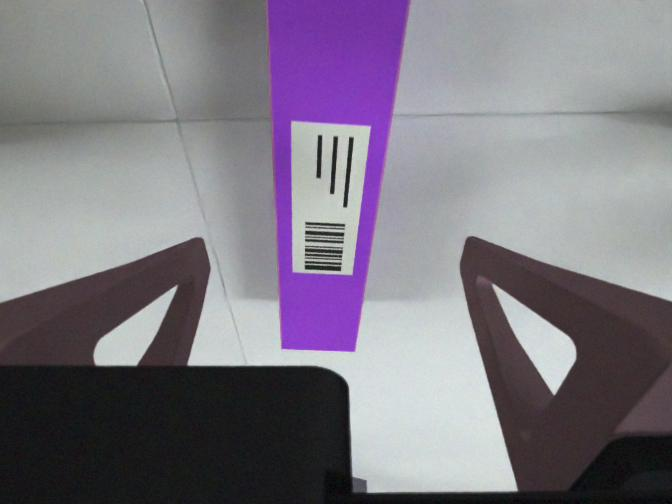

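move --arm7 '{"target":[-0.48,0.04,0.79,0,0.7071,0.7071,0]}' --cameras '[]'

move --arm7 '{"target":[-0.48,0.04,0.764,0,0.7071,0.7071,0]}' --cameras '[]'

move --arm7 '{"joints":{"gripper_m":0.04}}' --cameras '["arm7_cam_wrist"]'

Scene clock: 516.97 s.
Joint torques (N m): arm1=[2.08 -6.53 8.03 -0.08 0.17 0.06] | arm2=[0.85 -8.7 8.28 0.23 -0.06 -0.18] | arm3=[-0.56 -9 9.28 -0.28 -0.3 -0.22] | arm4=[-1.55 -6.59 9.58 -0.21 -0.14 -0.03] | arm5=[-0.85 -6.18 7.21 -0.12 -0.07 0.05] | arm6=[-0.21 -6.3 8.59 -0.14 0 -0.06] | arm7=[-1.08 -15.27 7.79 0.54 -0.02 0.12] | arm8=[2.02 -6.42 9.58 -0.49 -0.05 -0.03]
Heat: arm1: hottest joint3_rad 35 °C; arm2: hottest joint3_rad 42 °C; arm3: hottest joint3_rad 34 °C; arm4: hottest joint3_rad 47 °C; arm5: hottest joint3_rad 38 °C; arm6: hottest joint3_rad 37 °C; arm7: hottest joint3_rad 46 °C; arm8: hottest joint3_rad 36 °C.
move: arm7 done
Joint velocities: within noise
arm1, arm2, arm3, arm4, arm5, arm6, arm8: as last shown
arm7.joint_positions: joint1_rad=-1.019 joint2_rad=+2.028 joint3_rad=+1.492 joint4_rad=-1.028 joint5_rad=-0.002 joint6_rad=-0.099 gripper_m=+0.09310
arm7.joint_status: not commanded
arm7.hand: x=-0.4747 y=+0.0368 z=+0.7972 quat_wxyz=(-0.002, -0.703, -0.711, +0.002) (m; scene frame)
arm7.hand_target: x=-0.4799 y=+0.0400 z=+0.7902 quat_wxyz=(+0.000, -0.707, -0.707, +0.000) (m; scene frame)
arm7.hand_status: done (0.010 m and 0.7 deg from the pose sent, 0.093 m and 2.1 deg at the start)
pictures: none
No camera images: "cameras" was empty.

Scene clock: 518.03 s.
Joint torques (N m): arm1=[1.79 -6.42 8.01 -0.08 0.19 0.06] | arm2=[0.85 -8.7 8.28 0.21 -0.06 -0.18] | arm3=[-0.56 -9.11 9.28 -0.24 -0.3 -0.22] | arm4=[-1.55 -6.59 9.59 -0.21 -0.14 -0.03] | arm5=[-0.38 -5.95 7.12 -0.06 -0.12 0.02] | arm6=[-0.21 -6.42 8.62 -0.14 0 -0.06] | arm7=[-1.03 -15.15 7.58 0.59 -0.03 0.14] | arm8=[1.79 -6.83 9.55 -0.47 -0.08 -0.03]
Heat: arm1: hottest joint3_rad 35 °C; arm2: hottest joint3_rad 42 °C; arm3: hottest joint3_rad 34 °C; arm4: hottest joint3_rad 47 °C; arm5: hottest joint3_rad 38 °C; arm6: hottest joint3_rad 37 °C; arm7: hottest joint3_rad 46 °C; arm8: hottest joint3_rad 36 °C.
move: arm7 off_target
Joint velocities: within noise
arm1, arm2, arm3, arm4, arm5, arm6, arm8: as last shown
arm7.joint_positions: joint1_rad=-1.019 joint2_rad=+2.055 joint3_rad=+1.474 joint4_rad=-0.974 joint5_rad=-0.002 joint6_rad=-0.099 gripper_m=+0.09310
arm7.joint_status: not commanded
arm7.hand: x=-0.4748 y=+0.0355 z=+0.7763 quat_wxyz=(-0.005, -0.703, -0.711, +0.005) (m; scene frame)
arm7.hand_target: x=-0.4798 y=+0.0402 z=+0.7642 quat_wxyz=(+0.000, -0.707, -0.707, +0.000) (m; scene frame)
arm7.hand_status: off_target (0.014 m and 1.0 deg from the pose sent, 0.034 m and 0.7 deg at the start)
pictures: none
No camera images: "cameras" was empty.

Scene clock: 518.63 s.
Joint torques (N m): arm1=[2.02 -6.48 7.94 -0.1 0.17 0.05] | arm2=[0.85 -8.7 8.28 0.21 -0.06 -0.18] | arm3=[-0.56 -9 9.28 -0.23 -0.3 -0.21] | arm4=[-1.55 -6.59 9.59 -0.21 -0.14 -0.03] | arm5=[-1.14 -5.6 7.15 0.01 -0.05 0.03] | arm6=[-0.15 -6.36 8.61 -0.14 0 -0.05] | arm7=[-1.2 -15.15 7.62 0.55 -0.02 0.13] | arm8=[2.26 -6.71 9.62 -0.5 -0.04 -0.01]
Heat: arm1: hottest joint3_rad 35 °C; arm2: hottest joint3_rad 42 °C; arm3: hottest joint3_rad 34 °C; arm4: hottest joint3_rad 47 °C; arm5: hottest joint3_rad 38 °C; arm6: hottest joint3_rad 37 °C; arm7: hottest joint3_rad 46 °C; arm8: hottest joint3_rad 36 °C.
move: arm7 off_target
Joint velocities: within noise
arm1, arm2, arm4, arm5, arm6, arm8: as last shown
arm3.joint_positions: joint1_rad=+0.183 joint2_rad=+1.221 joint3_rad=+1.346 joint4_rad=-1.672 joint5_rad=-0.004 joint6_rad=-0.410 gripper_m=+0.09297
arm3.joint_status: not commanded
arm3.hand: x=+0.1234 y=-0.4725 z=+1.0620 quat_wxyz=(-0.006, +1.000, -0.009, -0.009) (m; scene frame)
arm3.hand_target: x=+0.1239 y=-0.4740 z=+1.0600 quat_wxyz=(-0.001, +1.000, +0.000, -0.001) (m; scene frame)
arm3.hand_status: not commanded
arm7.joint_positions: joint1_rad=-1.019 joint2_rad=+2.055 joint3_rad=+1.474 joint4_rad=-0.974 joint5_rad=-0.002 joint6_rad=-0.099 gripper_m=+0.05994
arm7.joint_status: gripper_m off_target (ended at +0.05997, target +0.04000)
arm7.hand: x=-0.4748 y=+0.0355 z=+0.7763 quat_wxyz=(-0.005, -0.703, -0.711, +0.005) (m; scene frame)
arm7.hand_target: x=-0.4798 y=+0.0402 z=+0.7642 quat_wxyz=(+0.000, -0.707, -0.707, +0.000) (m; scene frame)
arm7.hand_status: not commanded
pictures: arm7_cam_wrist
camera_calibration:
arm7_cam_wrist: T_world_to_cam=[[-0.99956, -0.0261963, 0.013929, -0.487661], [-0.01394, 0.829096, 0.558933, -0.463631], [-0.0261904, 0.558492, -0.829096, 0.732684], [0, 0, 0, 1]] pos_world=[-0.47472, -0.037579, 0.873397]

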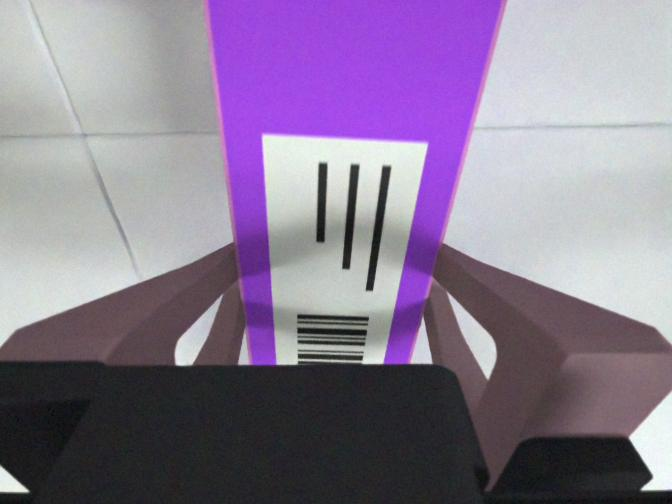

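move --arm7 '{"target":[-0.48,0.04,0.9,0,0.7071,0.7071,0]}' --cameras '[]'

move --arm7 '{"target":[-0.455,0.276,1.06,0,0.7071,0.7071,0],"speed":0.3}' --cameras '[]'

move --arm7 '{"joints":{"joint1_rad":2.175,"joint6_rad":-0.035}}' --cameras '[]'

move --arm7 '{"target":[-0.4,1.27,0.9,0,0.7071,-0.7071,0],"speed":0.3}' --cameras '["arm7_cam_wrist","cam_arm7"]'

Scene clock: 529.63 s.
Joint torques (N m): arm1=[1.85 -6.59 8.09 -0.03 0.17 0.03] | arm2=[0.85 -8.7 8.28 0.23 -0.06 -0.18] | arm3=[-0.56 -9.11 9.29 -0.21 -0.3 -0.22] | arm4=[-1.49 -6.59 9.59 -0.2 -0.14 -0.03] | arm5=[-0.26 -6.01 7.15 0.12 -0.08 0.02] | arm6=[-0.26 -6.3 8.62 -0.14 0 -0.05] | arm7=[-1.2 -15.27 14.04 -0.42 -0.01 0.12] | arm8=[1.85 -6.77 9.55 -0.57 -0.07 -0.03]
Heat: arm1: hottest joint3_rad 35 °C; arm2: hottest joint3_rad 42 °C; arm3: hottest joint3_rad 34 °C; arm4: hottest joint3_rad 47 °C; arm5: hottest joint3_rad 38 °C; arm6: hottest joint3_rad 37 °C; arm7: hottest joint3_rad 46 °C; arm8: hottest joint3_rad 36 °C.
move: arm7 off_target
Joint velocities: within noise
arm1, arm2, arm3, arm4, arm5, arm6, arm8: as last shown
arm7.joint_positions: joint1_rad=-1.019 joint2_rad=+1.906 joint3_rad=+1.547 joint4_rad=-1.247 joint5_rad=-0.002 joint6_rad=-0.099 gripper_m=+0.05994
arm7.joint_status: not commanded
arm7.hand: x=-0.4730 y=+0.0575 z=+0.8833 quat_wxyz=(+0.012, -0.703, -0.711, -0.015) (m; scene frame)
arm7.hand_target: x=-0.4799 y=+0.0410 z=+0.9003 quat_wxyz=(+0.000, -0.707, -0.707, +0.000) (m; scene frame)
arm7.hand_status: off_target (0.025 m and 2.3 deg from the pose sent, 0.124 m and 1.0 deg at the start)
pictures: none
No camera images: "cameras" was empty.

Scene clock: 531.43 s.
Joint torques (N m): arm1=[2.26 -6.36 7.97 -0.12 0.17 0.05] | arm2=[0.85 -8.7 8.28 0.21 -0.06 -0.18] | arm3=[-0.44 -9.05 9.32 -0.24 -0.29 -0.22] | arm4=[-1.55 -6.59 9.59 -0.21 -0.14 -0.03] | arm5=[-0.79 -5.66 7.15 -0.06 -0.06 0.01] | arm6=[-0.26 -6.3 8.59 -0.14 0 -0.05] | arm7=[-0.73 -7.3 9.16 -0.27 -0.02 0.17] | arm8=[1.79 -6.77 9.62 -0.49 -0.05 -0.03]
Heat: arm1: hottest joint3_rad 35 °C; arm2: hottest joint3_rad 42 °C; arm3: hottest joint3_rad 34 °C; arm4: hottest joint3_rad 47 °C; arm5: hottest joint3_rad 38 °C; arm6: hottest joint3_rad 37 °C; arm7: hottest joint3_rad 46 °C; arm8: hottest joint3_rad 36 °C.
move: arm7 done
Joint velocities: within noise
arm1, arm2, arm3, arm4, arm5, arm6, arm8: as last shown
arm7.joint_positions: joint1_rad=-1.019 joint2_rad=+1.222 joint3_rad=+1.231 joint4_rad=-1.552 joint5_rad=-0.002 joint6_rad=-0.099 gripper_m=+0.05994
arm7.joint_status: not commanded
arm7.hand: x=-0.4540 y=+0.2706 z=+1.0655 quat_wxyz=(-0.008, -0.703, -0.711, +0.009) (m; scene frame)
arm7.hand_target: x=-0.4550 y=+0.2759 z=+1.0601 quat_wxyz=(+0.000, -0.707, -0.707, +0.000) (m; scene frame)
arm7.hand_status: done (0.008 m and 1.5 deg from the pose sent, 0.282 m and 2.3 deg at the start)
pictures: none
No camera images: "cameras" was empty.

Scene clock: 534.47 s.
Joint torques (N m): arm1=[1.73 -6.48 7.98 -0.03 0.19 0.04] | arm2=[0.85 -8.64 8.28 0.21 -0.06 -0.18] | arm3=[-0.56 -9.05 9.29 -0.23 -0.29 -0.22] | arm4=[-1.55 -6.59 9.58 -0.21 -0.14 -0.03] | arm5=[-1.14 -5.89 7.1 -0.12 -0.12 0.06] | arm6=[-0.21 -6.3 8.59 -0.14 0 -0.05] | arm7=[-0.85 -7.36 9.13 -0.21 0.01 0.22] | arm8=[1.96 -6.65 9.62 -0.47 -0.07 -0.03]
Heat: arm1: hottest joint3_rad 35 °C; arm2: hottest joint3_rad 42 °C; arm3: hottest joint3_rad 34 °C; arm4: hottest joint3_rad 47 °C; arm5: hottest joint3_rad 38 °C; arm6: hottest joint3_rad 37 °C; arm7: hottest joint3_rad 46 °C; arm8: hottest joint3_rad 36 °C.
move: arm7 done
Joint velocities: within noise
arm1.joint_positions: joint1_rad=-1.540 joint2_rad=+1.231 joint3_rad=+1.320 joint4_rad=-1.637 joint5_rad=+0.004 joint6_rad=+0.030 gripper_m=+0.09289
arm1.joint_status: not commanded
arm1.hand: x=-2.2859 y=-0.9219 z=+1.0671 quat_wxyz=(-0.010, -0.840, -0.543, +0.012) (m; scene frame)
arm1.hand_target: x=-2.2820 y=-0.9200 z=+1.0602 quat_wxyz=(+0.000, -0.839, -0.545, +0.000) (m; scene frame)
arm1.hand_status: not commanded
arm2, arm3, arm4, arm5, arm6, arm8: as last shown
arm7.joint_positions: joint1_rad=+2.181 joint2_rad=+1.222 joint3_rad=+1.231 joint4_rad=-1.552 joint5_rad=-0.003 joint6_rad=-0.045 gripper_m=+0.06014
arm7.joint_status: all done
arm7.hand: x=-0.4133 y=+0.9589 z=+1.0674 quat_wxyz=(-0.010, +0.712, -0.702, -0.011) (m; scene frame)
arm7.hand_target: x=-0.4112 y=+0.9536 z=+1.0619 quat_wxyz=(-0.002, +0.707, -0.707, -0.002) (m; scene frame)
arm7.hand_status: not commanded
pictures: none
No camera images: "cameras" was empty.

Scene clock: 536.67 s.
Joint torques (N m): arm1=[2.67 -6.53 8.06 -0.08 0.15 0.06] | arm2=[0.85 -8.7 8.28 0.23 -0.06 -0.18] | arm3=[-0.5 -9.05 9.31 -0.24 -0.3 -0.22] | arm4=[-1.49 -6.59 9.59 -0.21 -0.14 -0.03] | arm5=[-1.03 -5.42 7.2 0.02 -0.08 0] | arm6=[-0.21 -6.36 8.61 -0.14 0 -0.06] | arm7=[-0.62 -16.85 15.13 -0.34 0.07 0.2] | arm8=[1.85 -6.36 9.5 -0.44 -0.04 -0.02]
Heat: arm1: hottest joint3_rad 35 °C; arm2: hottest joint3_rad 42 °C; arm3: hottest joint3_rad 34 °C; arm4: hottest joint3_rad 47 °C; arm5: hottest joint3_rad 38 °C; arm6: hottest joint3_rad 37 °C; arm7: hottest joint3_rad 46 °C; arm8: hottest joint3_rad 36 °C.
move: arm7 off_target
Joint velocities: within noise
arm1, arm3, arm5, arm6, arm8: as last shown
arm2.joint_positions: joint1_rad=-1.457 joint2_rad=+1.216 joint3_rad=+1.224 joint4_rad=-1.558 joint5_rad=+0.001 joint6_rad=-0.528 gripper_m=+0.09292
arm2.joint_status: not commanded
arm2.hand: x=-0.6760 y=-0.3322 z=+1.0641 quat_wxyz=(-0.011, +0.700, -0.714, -0.003) (m; scene frame)
arm2.hand_target: x=-0.6790 y=-0.3321 z=+1.0601 quat_wxyz=(+0.000, +0.707, -0.707, +0.000) (m; scene frame)
arm2.hand_status: not commanded
arm4.joint_positions: joint1_rad=-1.885 joint2_rad=+1.233 joint3_rad=+1.353 joint4_rad=-1.669 joint5_rad=-0.013 joint6_rad=-0.014 gripper_m=+0.09291
arm4.joint_status: not commanded
arm4.hand: x=+1.8983 y=-0.8844 z=+1.0641 quat_wxyz=(-0.010, -0.443, -0.896, +0.006) (m; scene frame)
arm4.hand_target: x=+1.8921 y=-0.8839 z=+1.0602 quat_wxyz=(+0.000, -0.446, -0.895, +0.000) (m; scene frame)
arm4.hand_status: not commanded
arm7.joint_positions: joint1_rad=+2.181 joint2_rad=+2.113 joint3_rad=+1.878 joint4_rad=-1.375 joint5_rad=-0.003 joint6_rad=-0.045 gripper_m=+0.06014
arm7.joint_status: not commanded
arm7.hand: x=-0.4046 y=+1.2517 z=+0.8863 quat_wxyz=(+0.014, +0.712, -0.702, +0.011) (m; scene frame)
arm7.hand_target: x=-0.4001 y=+1.2688 z=+0.9003 quat_wxyz=(+0.000, +0.707, -0.707, -0.001) (m; scene frame)
arm7.hand_status: off_target (0.023 m and 2.2 deg from the pose sent, 0.354 m and 1.9 deg at the start)
pictures: arm7_cam_wrist, cam_arm7
camera_calibration:
arm7_cam_wrist: T_world_to_cam=[[0.999494, 0.0307732, 0.00810029, 0.355509], [0.0197752, -0.800101, 0.599539, 0.484472], [0.0249308, -0.599075, -0.800305, 1.59051], [0, 0, 0, 1]] pos_world=[-0.404563, 1.32952, 0.979556]

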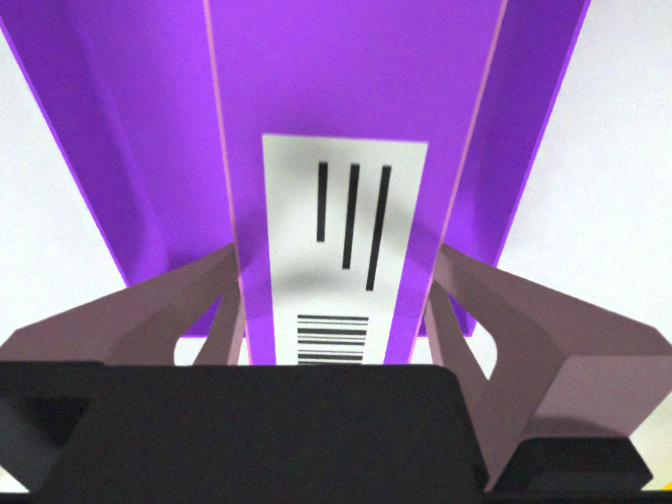

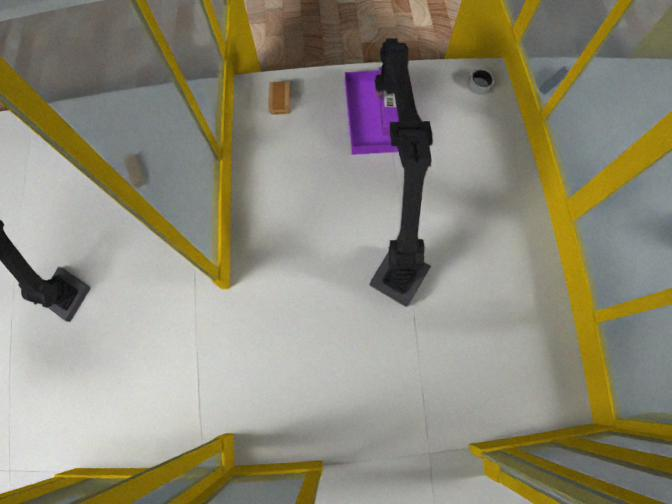

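move --arm7 '{"target":[-0.4,1.293,0.83,0,0.7071,-0.7071,0]}' --cameras '["arm7_cam_wrist"]'

move --arm7 '{"target":[-0.4,1.293,0.785,0,0.7071,-0.7071,0],"speed":0.1}' --cameras '["arm7_cam_wrist","cam_arm7"]'

Scene clock: 543.73 s.
Joint torques (N m): arm1=[2.02 -6.24 7.98 -0.13 0.18 0.06] | arm2=[0.85 -8.7 8.28 0.21 -0.06 -0.18] | arm3=[-0.56 -9.05 9.29 -0.21 -0.3 -0.22] | arm4=[-1.49 -6.59 9.58 -0.23 -0.14 -0.03] | arm5=[-1.03 -5.66 7.25 -0.27 -0.11 0.03] | arm6=[-0.21 -6.3 8.61 -0.14 0.01 -0.06] | arm7=[-0.56 -19.02 14.6 0.34 0.07 0.22] | arm8=[1.73 -6.59 9.55 -0.53 -0.08 -0.02]
Heat: arm1: hottest joint3_rad 35 °C; arm2: hottest joint3_rad 42 °C; arm3: hottest joint3_rad 34 °C; arm4: hottest joint3_rad 47 °C; arm5: hottest joint3_rad 38 °C; arm6: hottest joint3_rad 37 °C; arm7: hottest joint3_rad 49 °C; arm8: hottest joint3_rad 36 °C.
move: arm7 off_target
Joint velocities: within noise
arm1, arm2, arm3, arm4: as last shown
arm5.joint_positions: joint1_rad=+1.544 joint2_rad=+1.212 joint3_rad=+1.234 joint4_rad=-1.575 joint5_rad=+0.000 joint6_rad=-0.297 gripper_m=+0.09288
arm5.joint_status: not commanded
arm5.hand: x=+2.0672 y=+0.3180 z=+1.0597 quat_wxyz=(+0.003, +0.704, +0.710, -0.004) (m; scene frame)
arm5.hand_target: x=+2.0670 y=+0.3190 z=+1.0599 quat_wxyz=(+0.000, +0.707, +0.707, +0.000) (m; scene frame)
arm5.hand_status: not commanded
arm6.joint_positions: joint1_rad=-1.192 joint2_rad=+1.235 joint3_rad=+1.196 joint4_rad=-1.532 joint5_rad=+0.000 joint6_rad=-0.238 gripper_m=+0.09289
arm6.joint_status: not commanded
arm6.hand: x=+0.7688 y=+0.2953 z=+1.0667 quat_wxyz=(+0.000, -0.707, -0.707, +0.000) (m; scene frame)
arm6.hand_target: x=+0.7710 y=+0.2970 z=+1.0700 quat_wxyz=(+0.000, -0.707, -0.707, +0.000) (m; scene frame)
arm6.hand_status: not commanded
arm7.joint_positions: joint1_rad=+2.181 joint2_rad=+2.245 joint3_rad=+1.896 joint4_rad=-1.295 joint5_rad=-0.003 joint6_rad=-0.044 gripper_m=+0.06014
arm7.joint_status: not commanded
arm7.hand: x=-0.4042 y=+1.2669 z=+0.8089 quat_wxyz=(+0.027, +0.712, -0.702, +0.023) (m; scene frame)
arm7.hand_target: x=-0.4001 y=+1.2912 z=+0.8309 quat_wxyz=(+0.000, +0.707, -0.707, +0.000) (m; scene frame)
arm7.hand_status: off_target (0.034 m and 4.1 deg from the pose sent, 0.070 m and 2.2 deg at the start)
arm8.joint_positions: joint1_rad=+0.313 joint2_rad=+1.219 joint3_rad=+1.308 joint4_rad=-1.635 joint5_rad=-0.001 joint6_rad=-0.294 gripper_m=+0.09293
arm8.joint_status: not commanded
arm8.hand: x=-1.7601 y=+0.3286 z=+1.0555 quat_wxyz=(-0.007, -0.707, -0.707, +0.011) (m; scene frame)
arm8.hand_target: x=-1.7600 y=+0.3301 z=+1.0501 quat_wxyz=(+0.000, -0.707, -0.707, +0.000) (m; scene frame)
arm8.hand_status: not commanded
pictures: arm7_cam_wrist
camera_calibration:
arm7_cam_wrist: T_world_to_cam=[[0.999523, 0.0302718, 0.00608928, 0.357528], [0.0197867, -0.779311, 0.626325, 0.495045], [0.0237054, -0.625906, -0.779538, 1.55445], [0, 0, 0, 1]] pos_world=[-0.404001, 1.34791, 0.89952]

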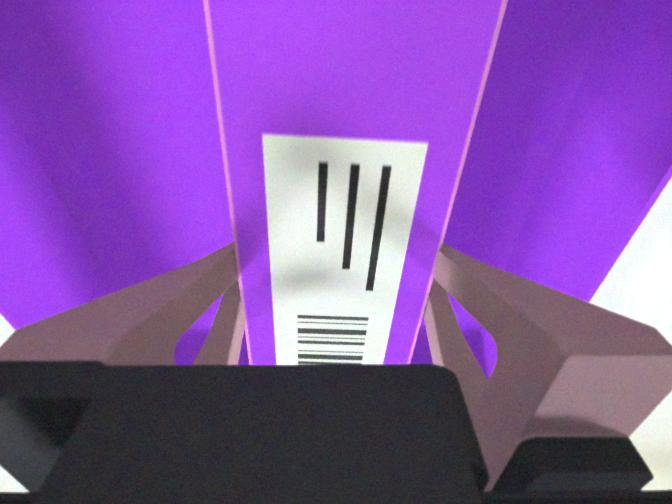

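Scene clock: 544.83 s.
Joint torques (N m): arm1=[2.08 -5.95 7.94 -0.02 0.18 0.06] | arm2=[0.79 -8.7 8.28 0.21 -0.06 -0.18] | arm3=[-0.56 -9.05 9.32 -0.23 -0.31 -0.21] | arm4=[-1.55 -6.59 9.59 -0.23 -0.14 -0.03] | arm5=[-0.91 -5.95 7.13 -0.12 -0.1 0.05] | arm6=[-0.21 -6.36 8.61 -0.14 0.01 -0.06] | arm7=[-0.67 -17.9 11.41 0.44 0.06 0.22] | arm8=[1.79 -6.83 9.55 -0.51 -0.04 -0.03]
Heat: arm1: hottest joint3_rad 35 °C; arm2: hottest joint3_rad 41 °C; arm3: hottest joint3_rad 34 °C; arm4: hottest joint3_rad 47 °C; arm5: hottest joint3_rad 38 °C; arm6: hottest joint3_rad 37 °C; arm7: hottest joint3_rad 49 °C; arm8: hottest joint3_rad 36 °C.
move: arm7 done
Joint velocities: within noise
arm1, arm2, arm3, arm4, arm5, arm6, arm8: as last shown
arm7.joint_positions: joint1_rad=+2.181 joint2_rad=+2.279 joint3_rad=+1.896 joint4_rad=-1.210 joint5_rad=-0.002 joint6_rad=-0.044 gripper_m=+0.06014
arm7.joint_status: not commanded
arm7.hand: x=-0.4036 y=+1.2833 z=+0.7865 quat_wxyz=(+0.008, +0.712, -0.702, +0.005) (m; scene frame)
arm7.hand_target: x=-0.4000 y=+1.2928 z=+0.7852 quat_wxyz=(+0.000, +0.707, -0.707, +0.000) (m; scene frame)
arm7.hand_status: done (0.010 m and 1.4 deg from the pose sent, 0.036 m and 4.1 deg at the start)
pictures: arm7_cam_wrist, cam_arm7
camera_calibration:
arm7_cam_wrist: T_world_to_cam=[[0.999509, 0.0298604, 0.00953527, 0.354438], [0.018619, -0.810277, 0.585752, 0.592987], [0.025217, -0.585286, -0.810434, 1.52], [0, 0, 0, 1]] pos_world=[-0.403635, 1.35954, 0.88114]

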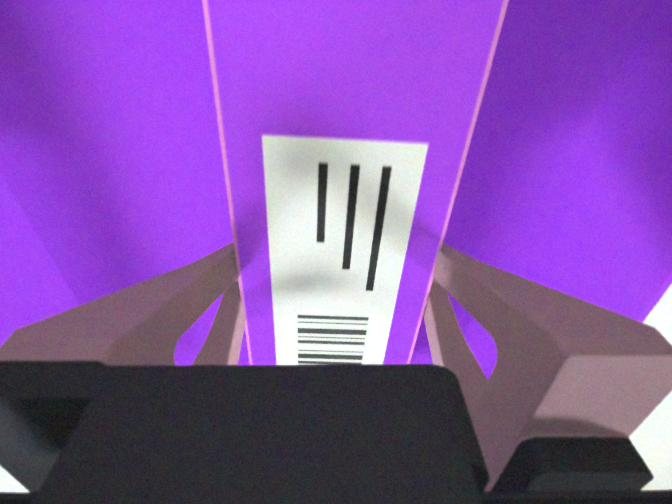

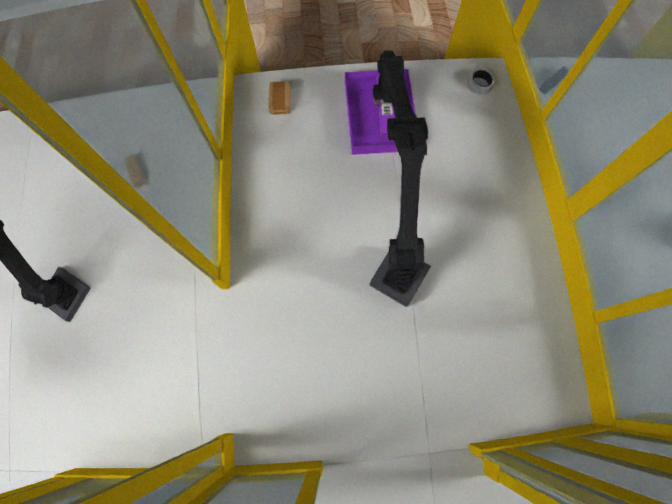

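Looks free; lower to floor and release.

move --arm7 '{"target":[-0.4,1.291,0.762,0,0.7071,-0.7071,0],"speed":0.06}' --cameras '["arm7_cam_wrist"]'

Scene clock: 548.27 s.
Joint torques (N m): arm1=[2.14 -6.18 7.94 -0.1 0.17 0.04] | arm2=[0.85 -8.7 8.28 0.23 -0.06 -0.18] | arm3=[-0.5 -9 9.32 -0.24 -0.31 -0.22] | arm4=[-1.49 -6.59 9.59 -0.21 -0.14 -0.03] | arm5=[-0.67 -5.42 7.34 -0.1 -0.09 0.05] | arm6=[-0.21 -6.36 8.59 -0.16 0 -0.06] | arm7=[-0.85 -17.14 9.05 0.64 0.05 0.22] | arm8=[1.96 -6.83 9.61 -0.47 -0.06 -0.02]
Heat: arm1: hottest joint3_rad 35 °C; arm2: hottest joint3_rad 41 °C; arm3: hottest joint3_rad 34 °C; arm4: hottest joint3_rad 47 °C; arm5: hottest joint3_rad 38 °C; arm6: hottest joint3_rad 37 °C; arm7: hottest joint3_rad 49 °C; arm8: hottest joint3_rad 36 °C.
move: arm7 off_target
Joint velocities: within noise
arm1, arm2, arm3, arm4, arm5, arm6, arm8: as last shown
arm7.joint_positions: joint1_rad=+2.181 joint2_rad=+2.285 joint3_rad=+1.896 joint4_rad=-1.167 joint5_rad=-0.002 joint6_rad=-0.044 gripper_m=+0.06014
arm7.joint_status: not commanded
arm7.hand: x=-0.4033 y=+1.2929 z=+0.7825 quat_wxyz=(-0.006, +0.712, -0.702, -0.007) (m; scene frame)
arm7.hand_target: x=-0.4001 y=+1.2905 z=+0.7625 quat_wxyz=(+0.000, +0.707, -0.707, +0.000) (m; scene frame)
arm7.hand_status: off_target (0.021 m and 1.3 deg from the pose sent, 0.026 m and 1.4 deg at the start)
pictures: arm7_cam_wrist
camera_calibration:
arm7_cam_wrist: T_world_to_cam=[[0.999504, 0.0290626, 0.0120901, 0.352869], [0.0174457, -0.831171, 0.555743, 0.653134], [0.0262002, -0.555256, -0.831267, 1.50025], [0, 0, 0, 1]] pos_world=[-0.403396, 1.36564, 0.879871]

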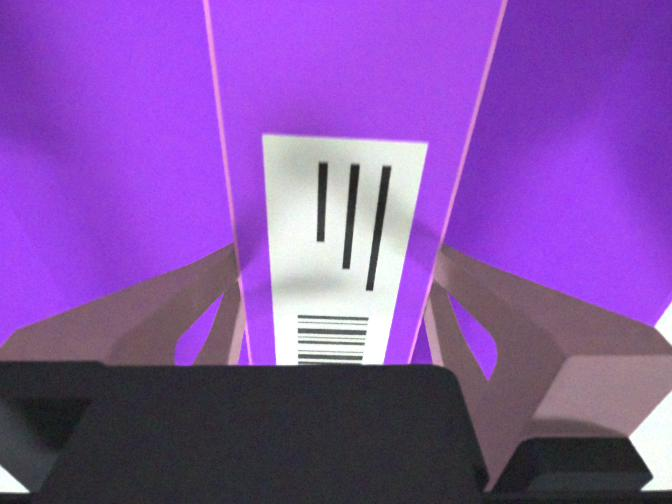

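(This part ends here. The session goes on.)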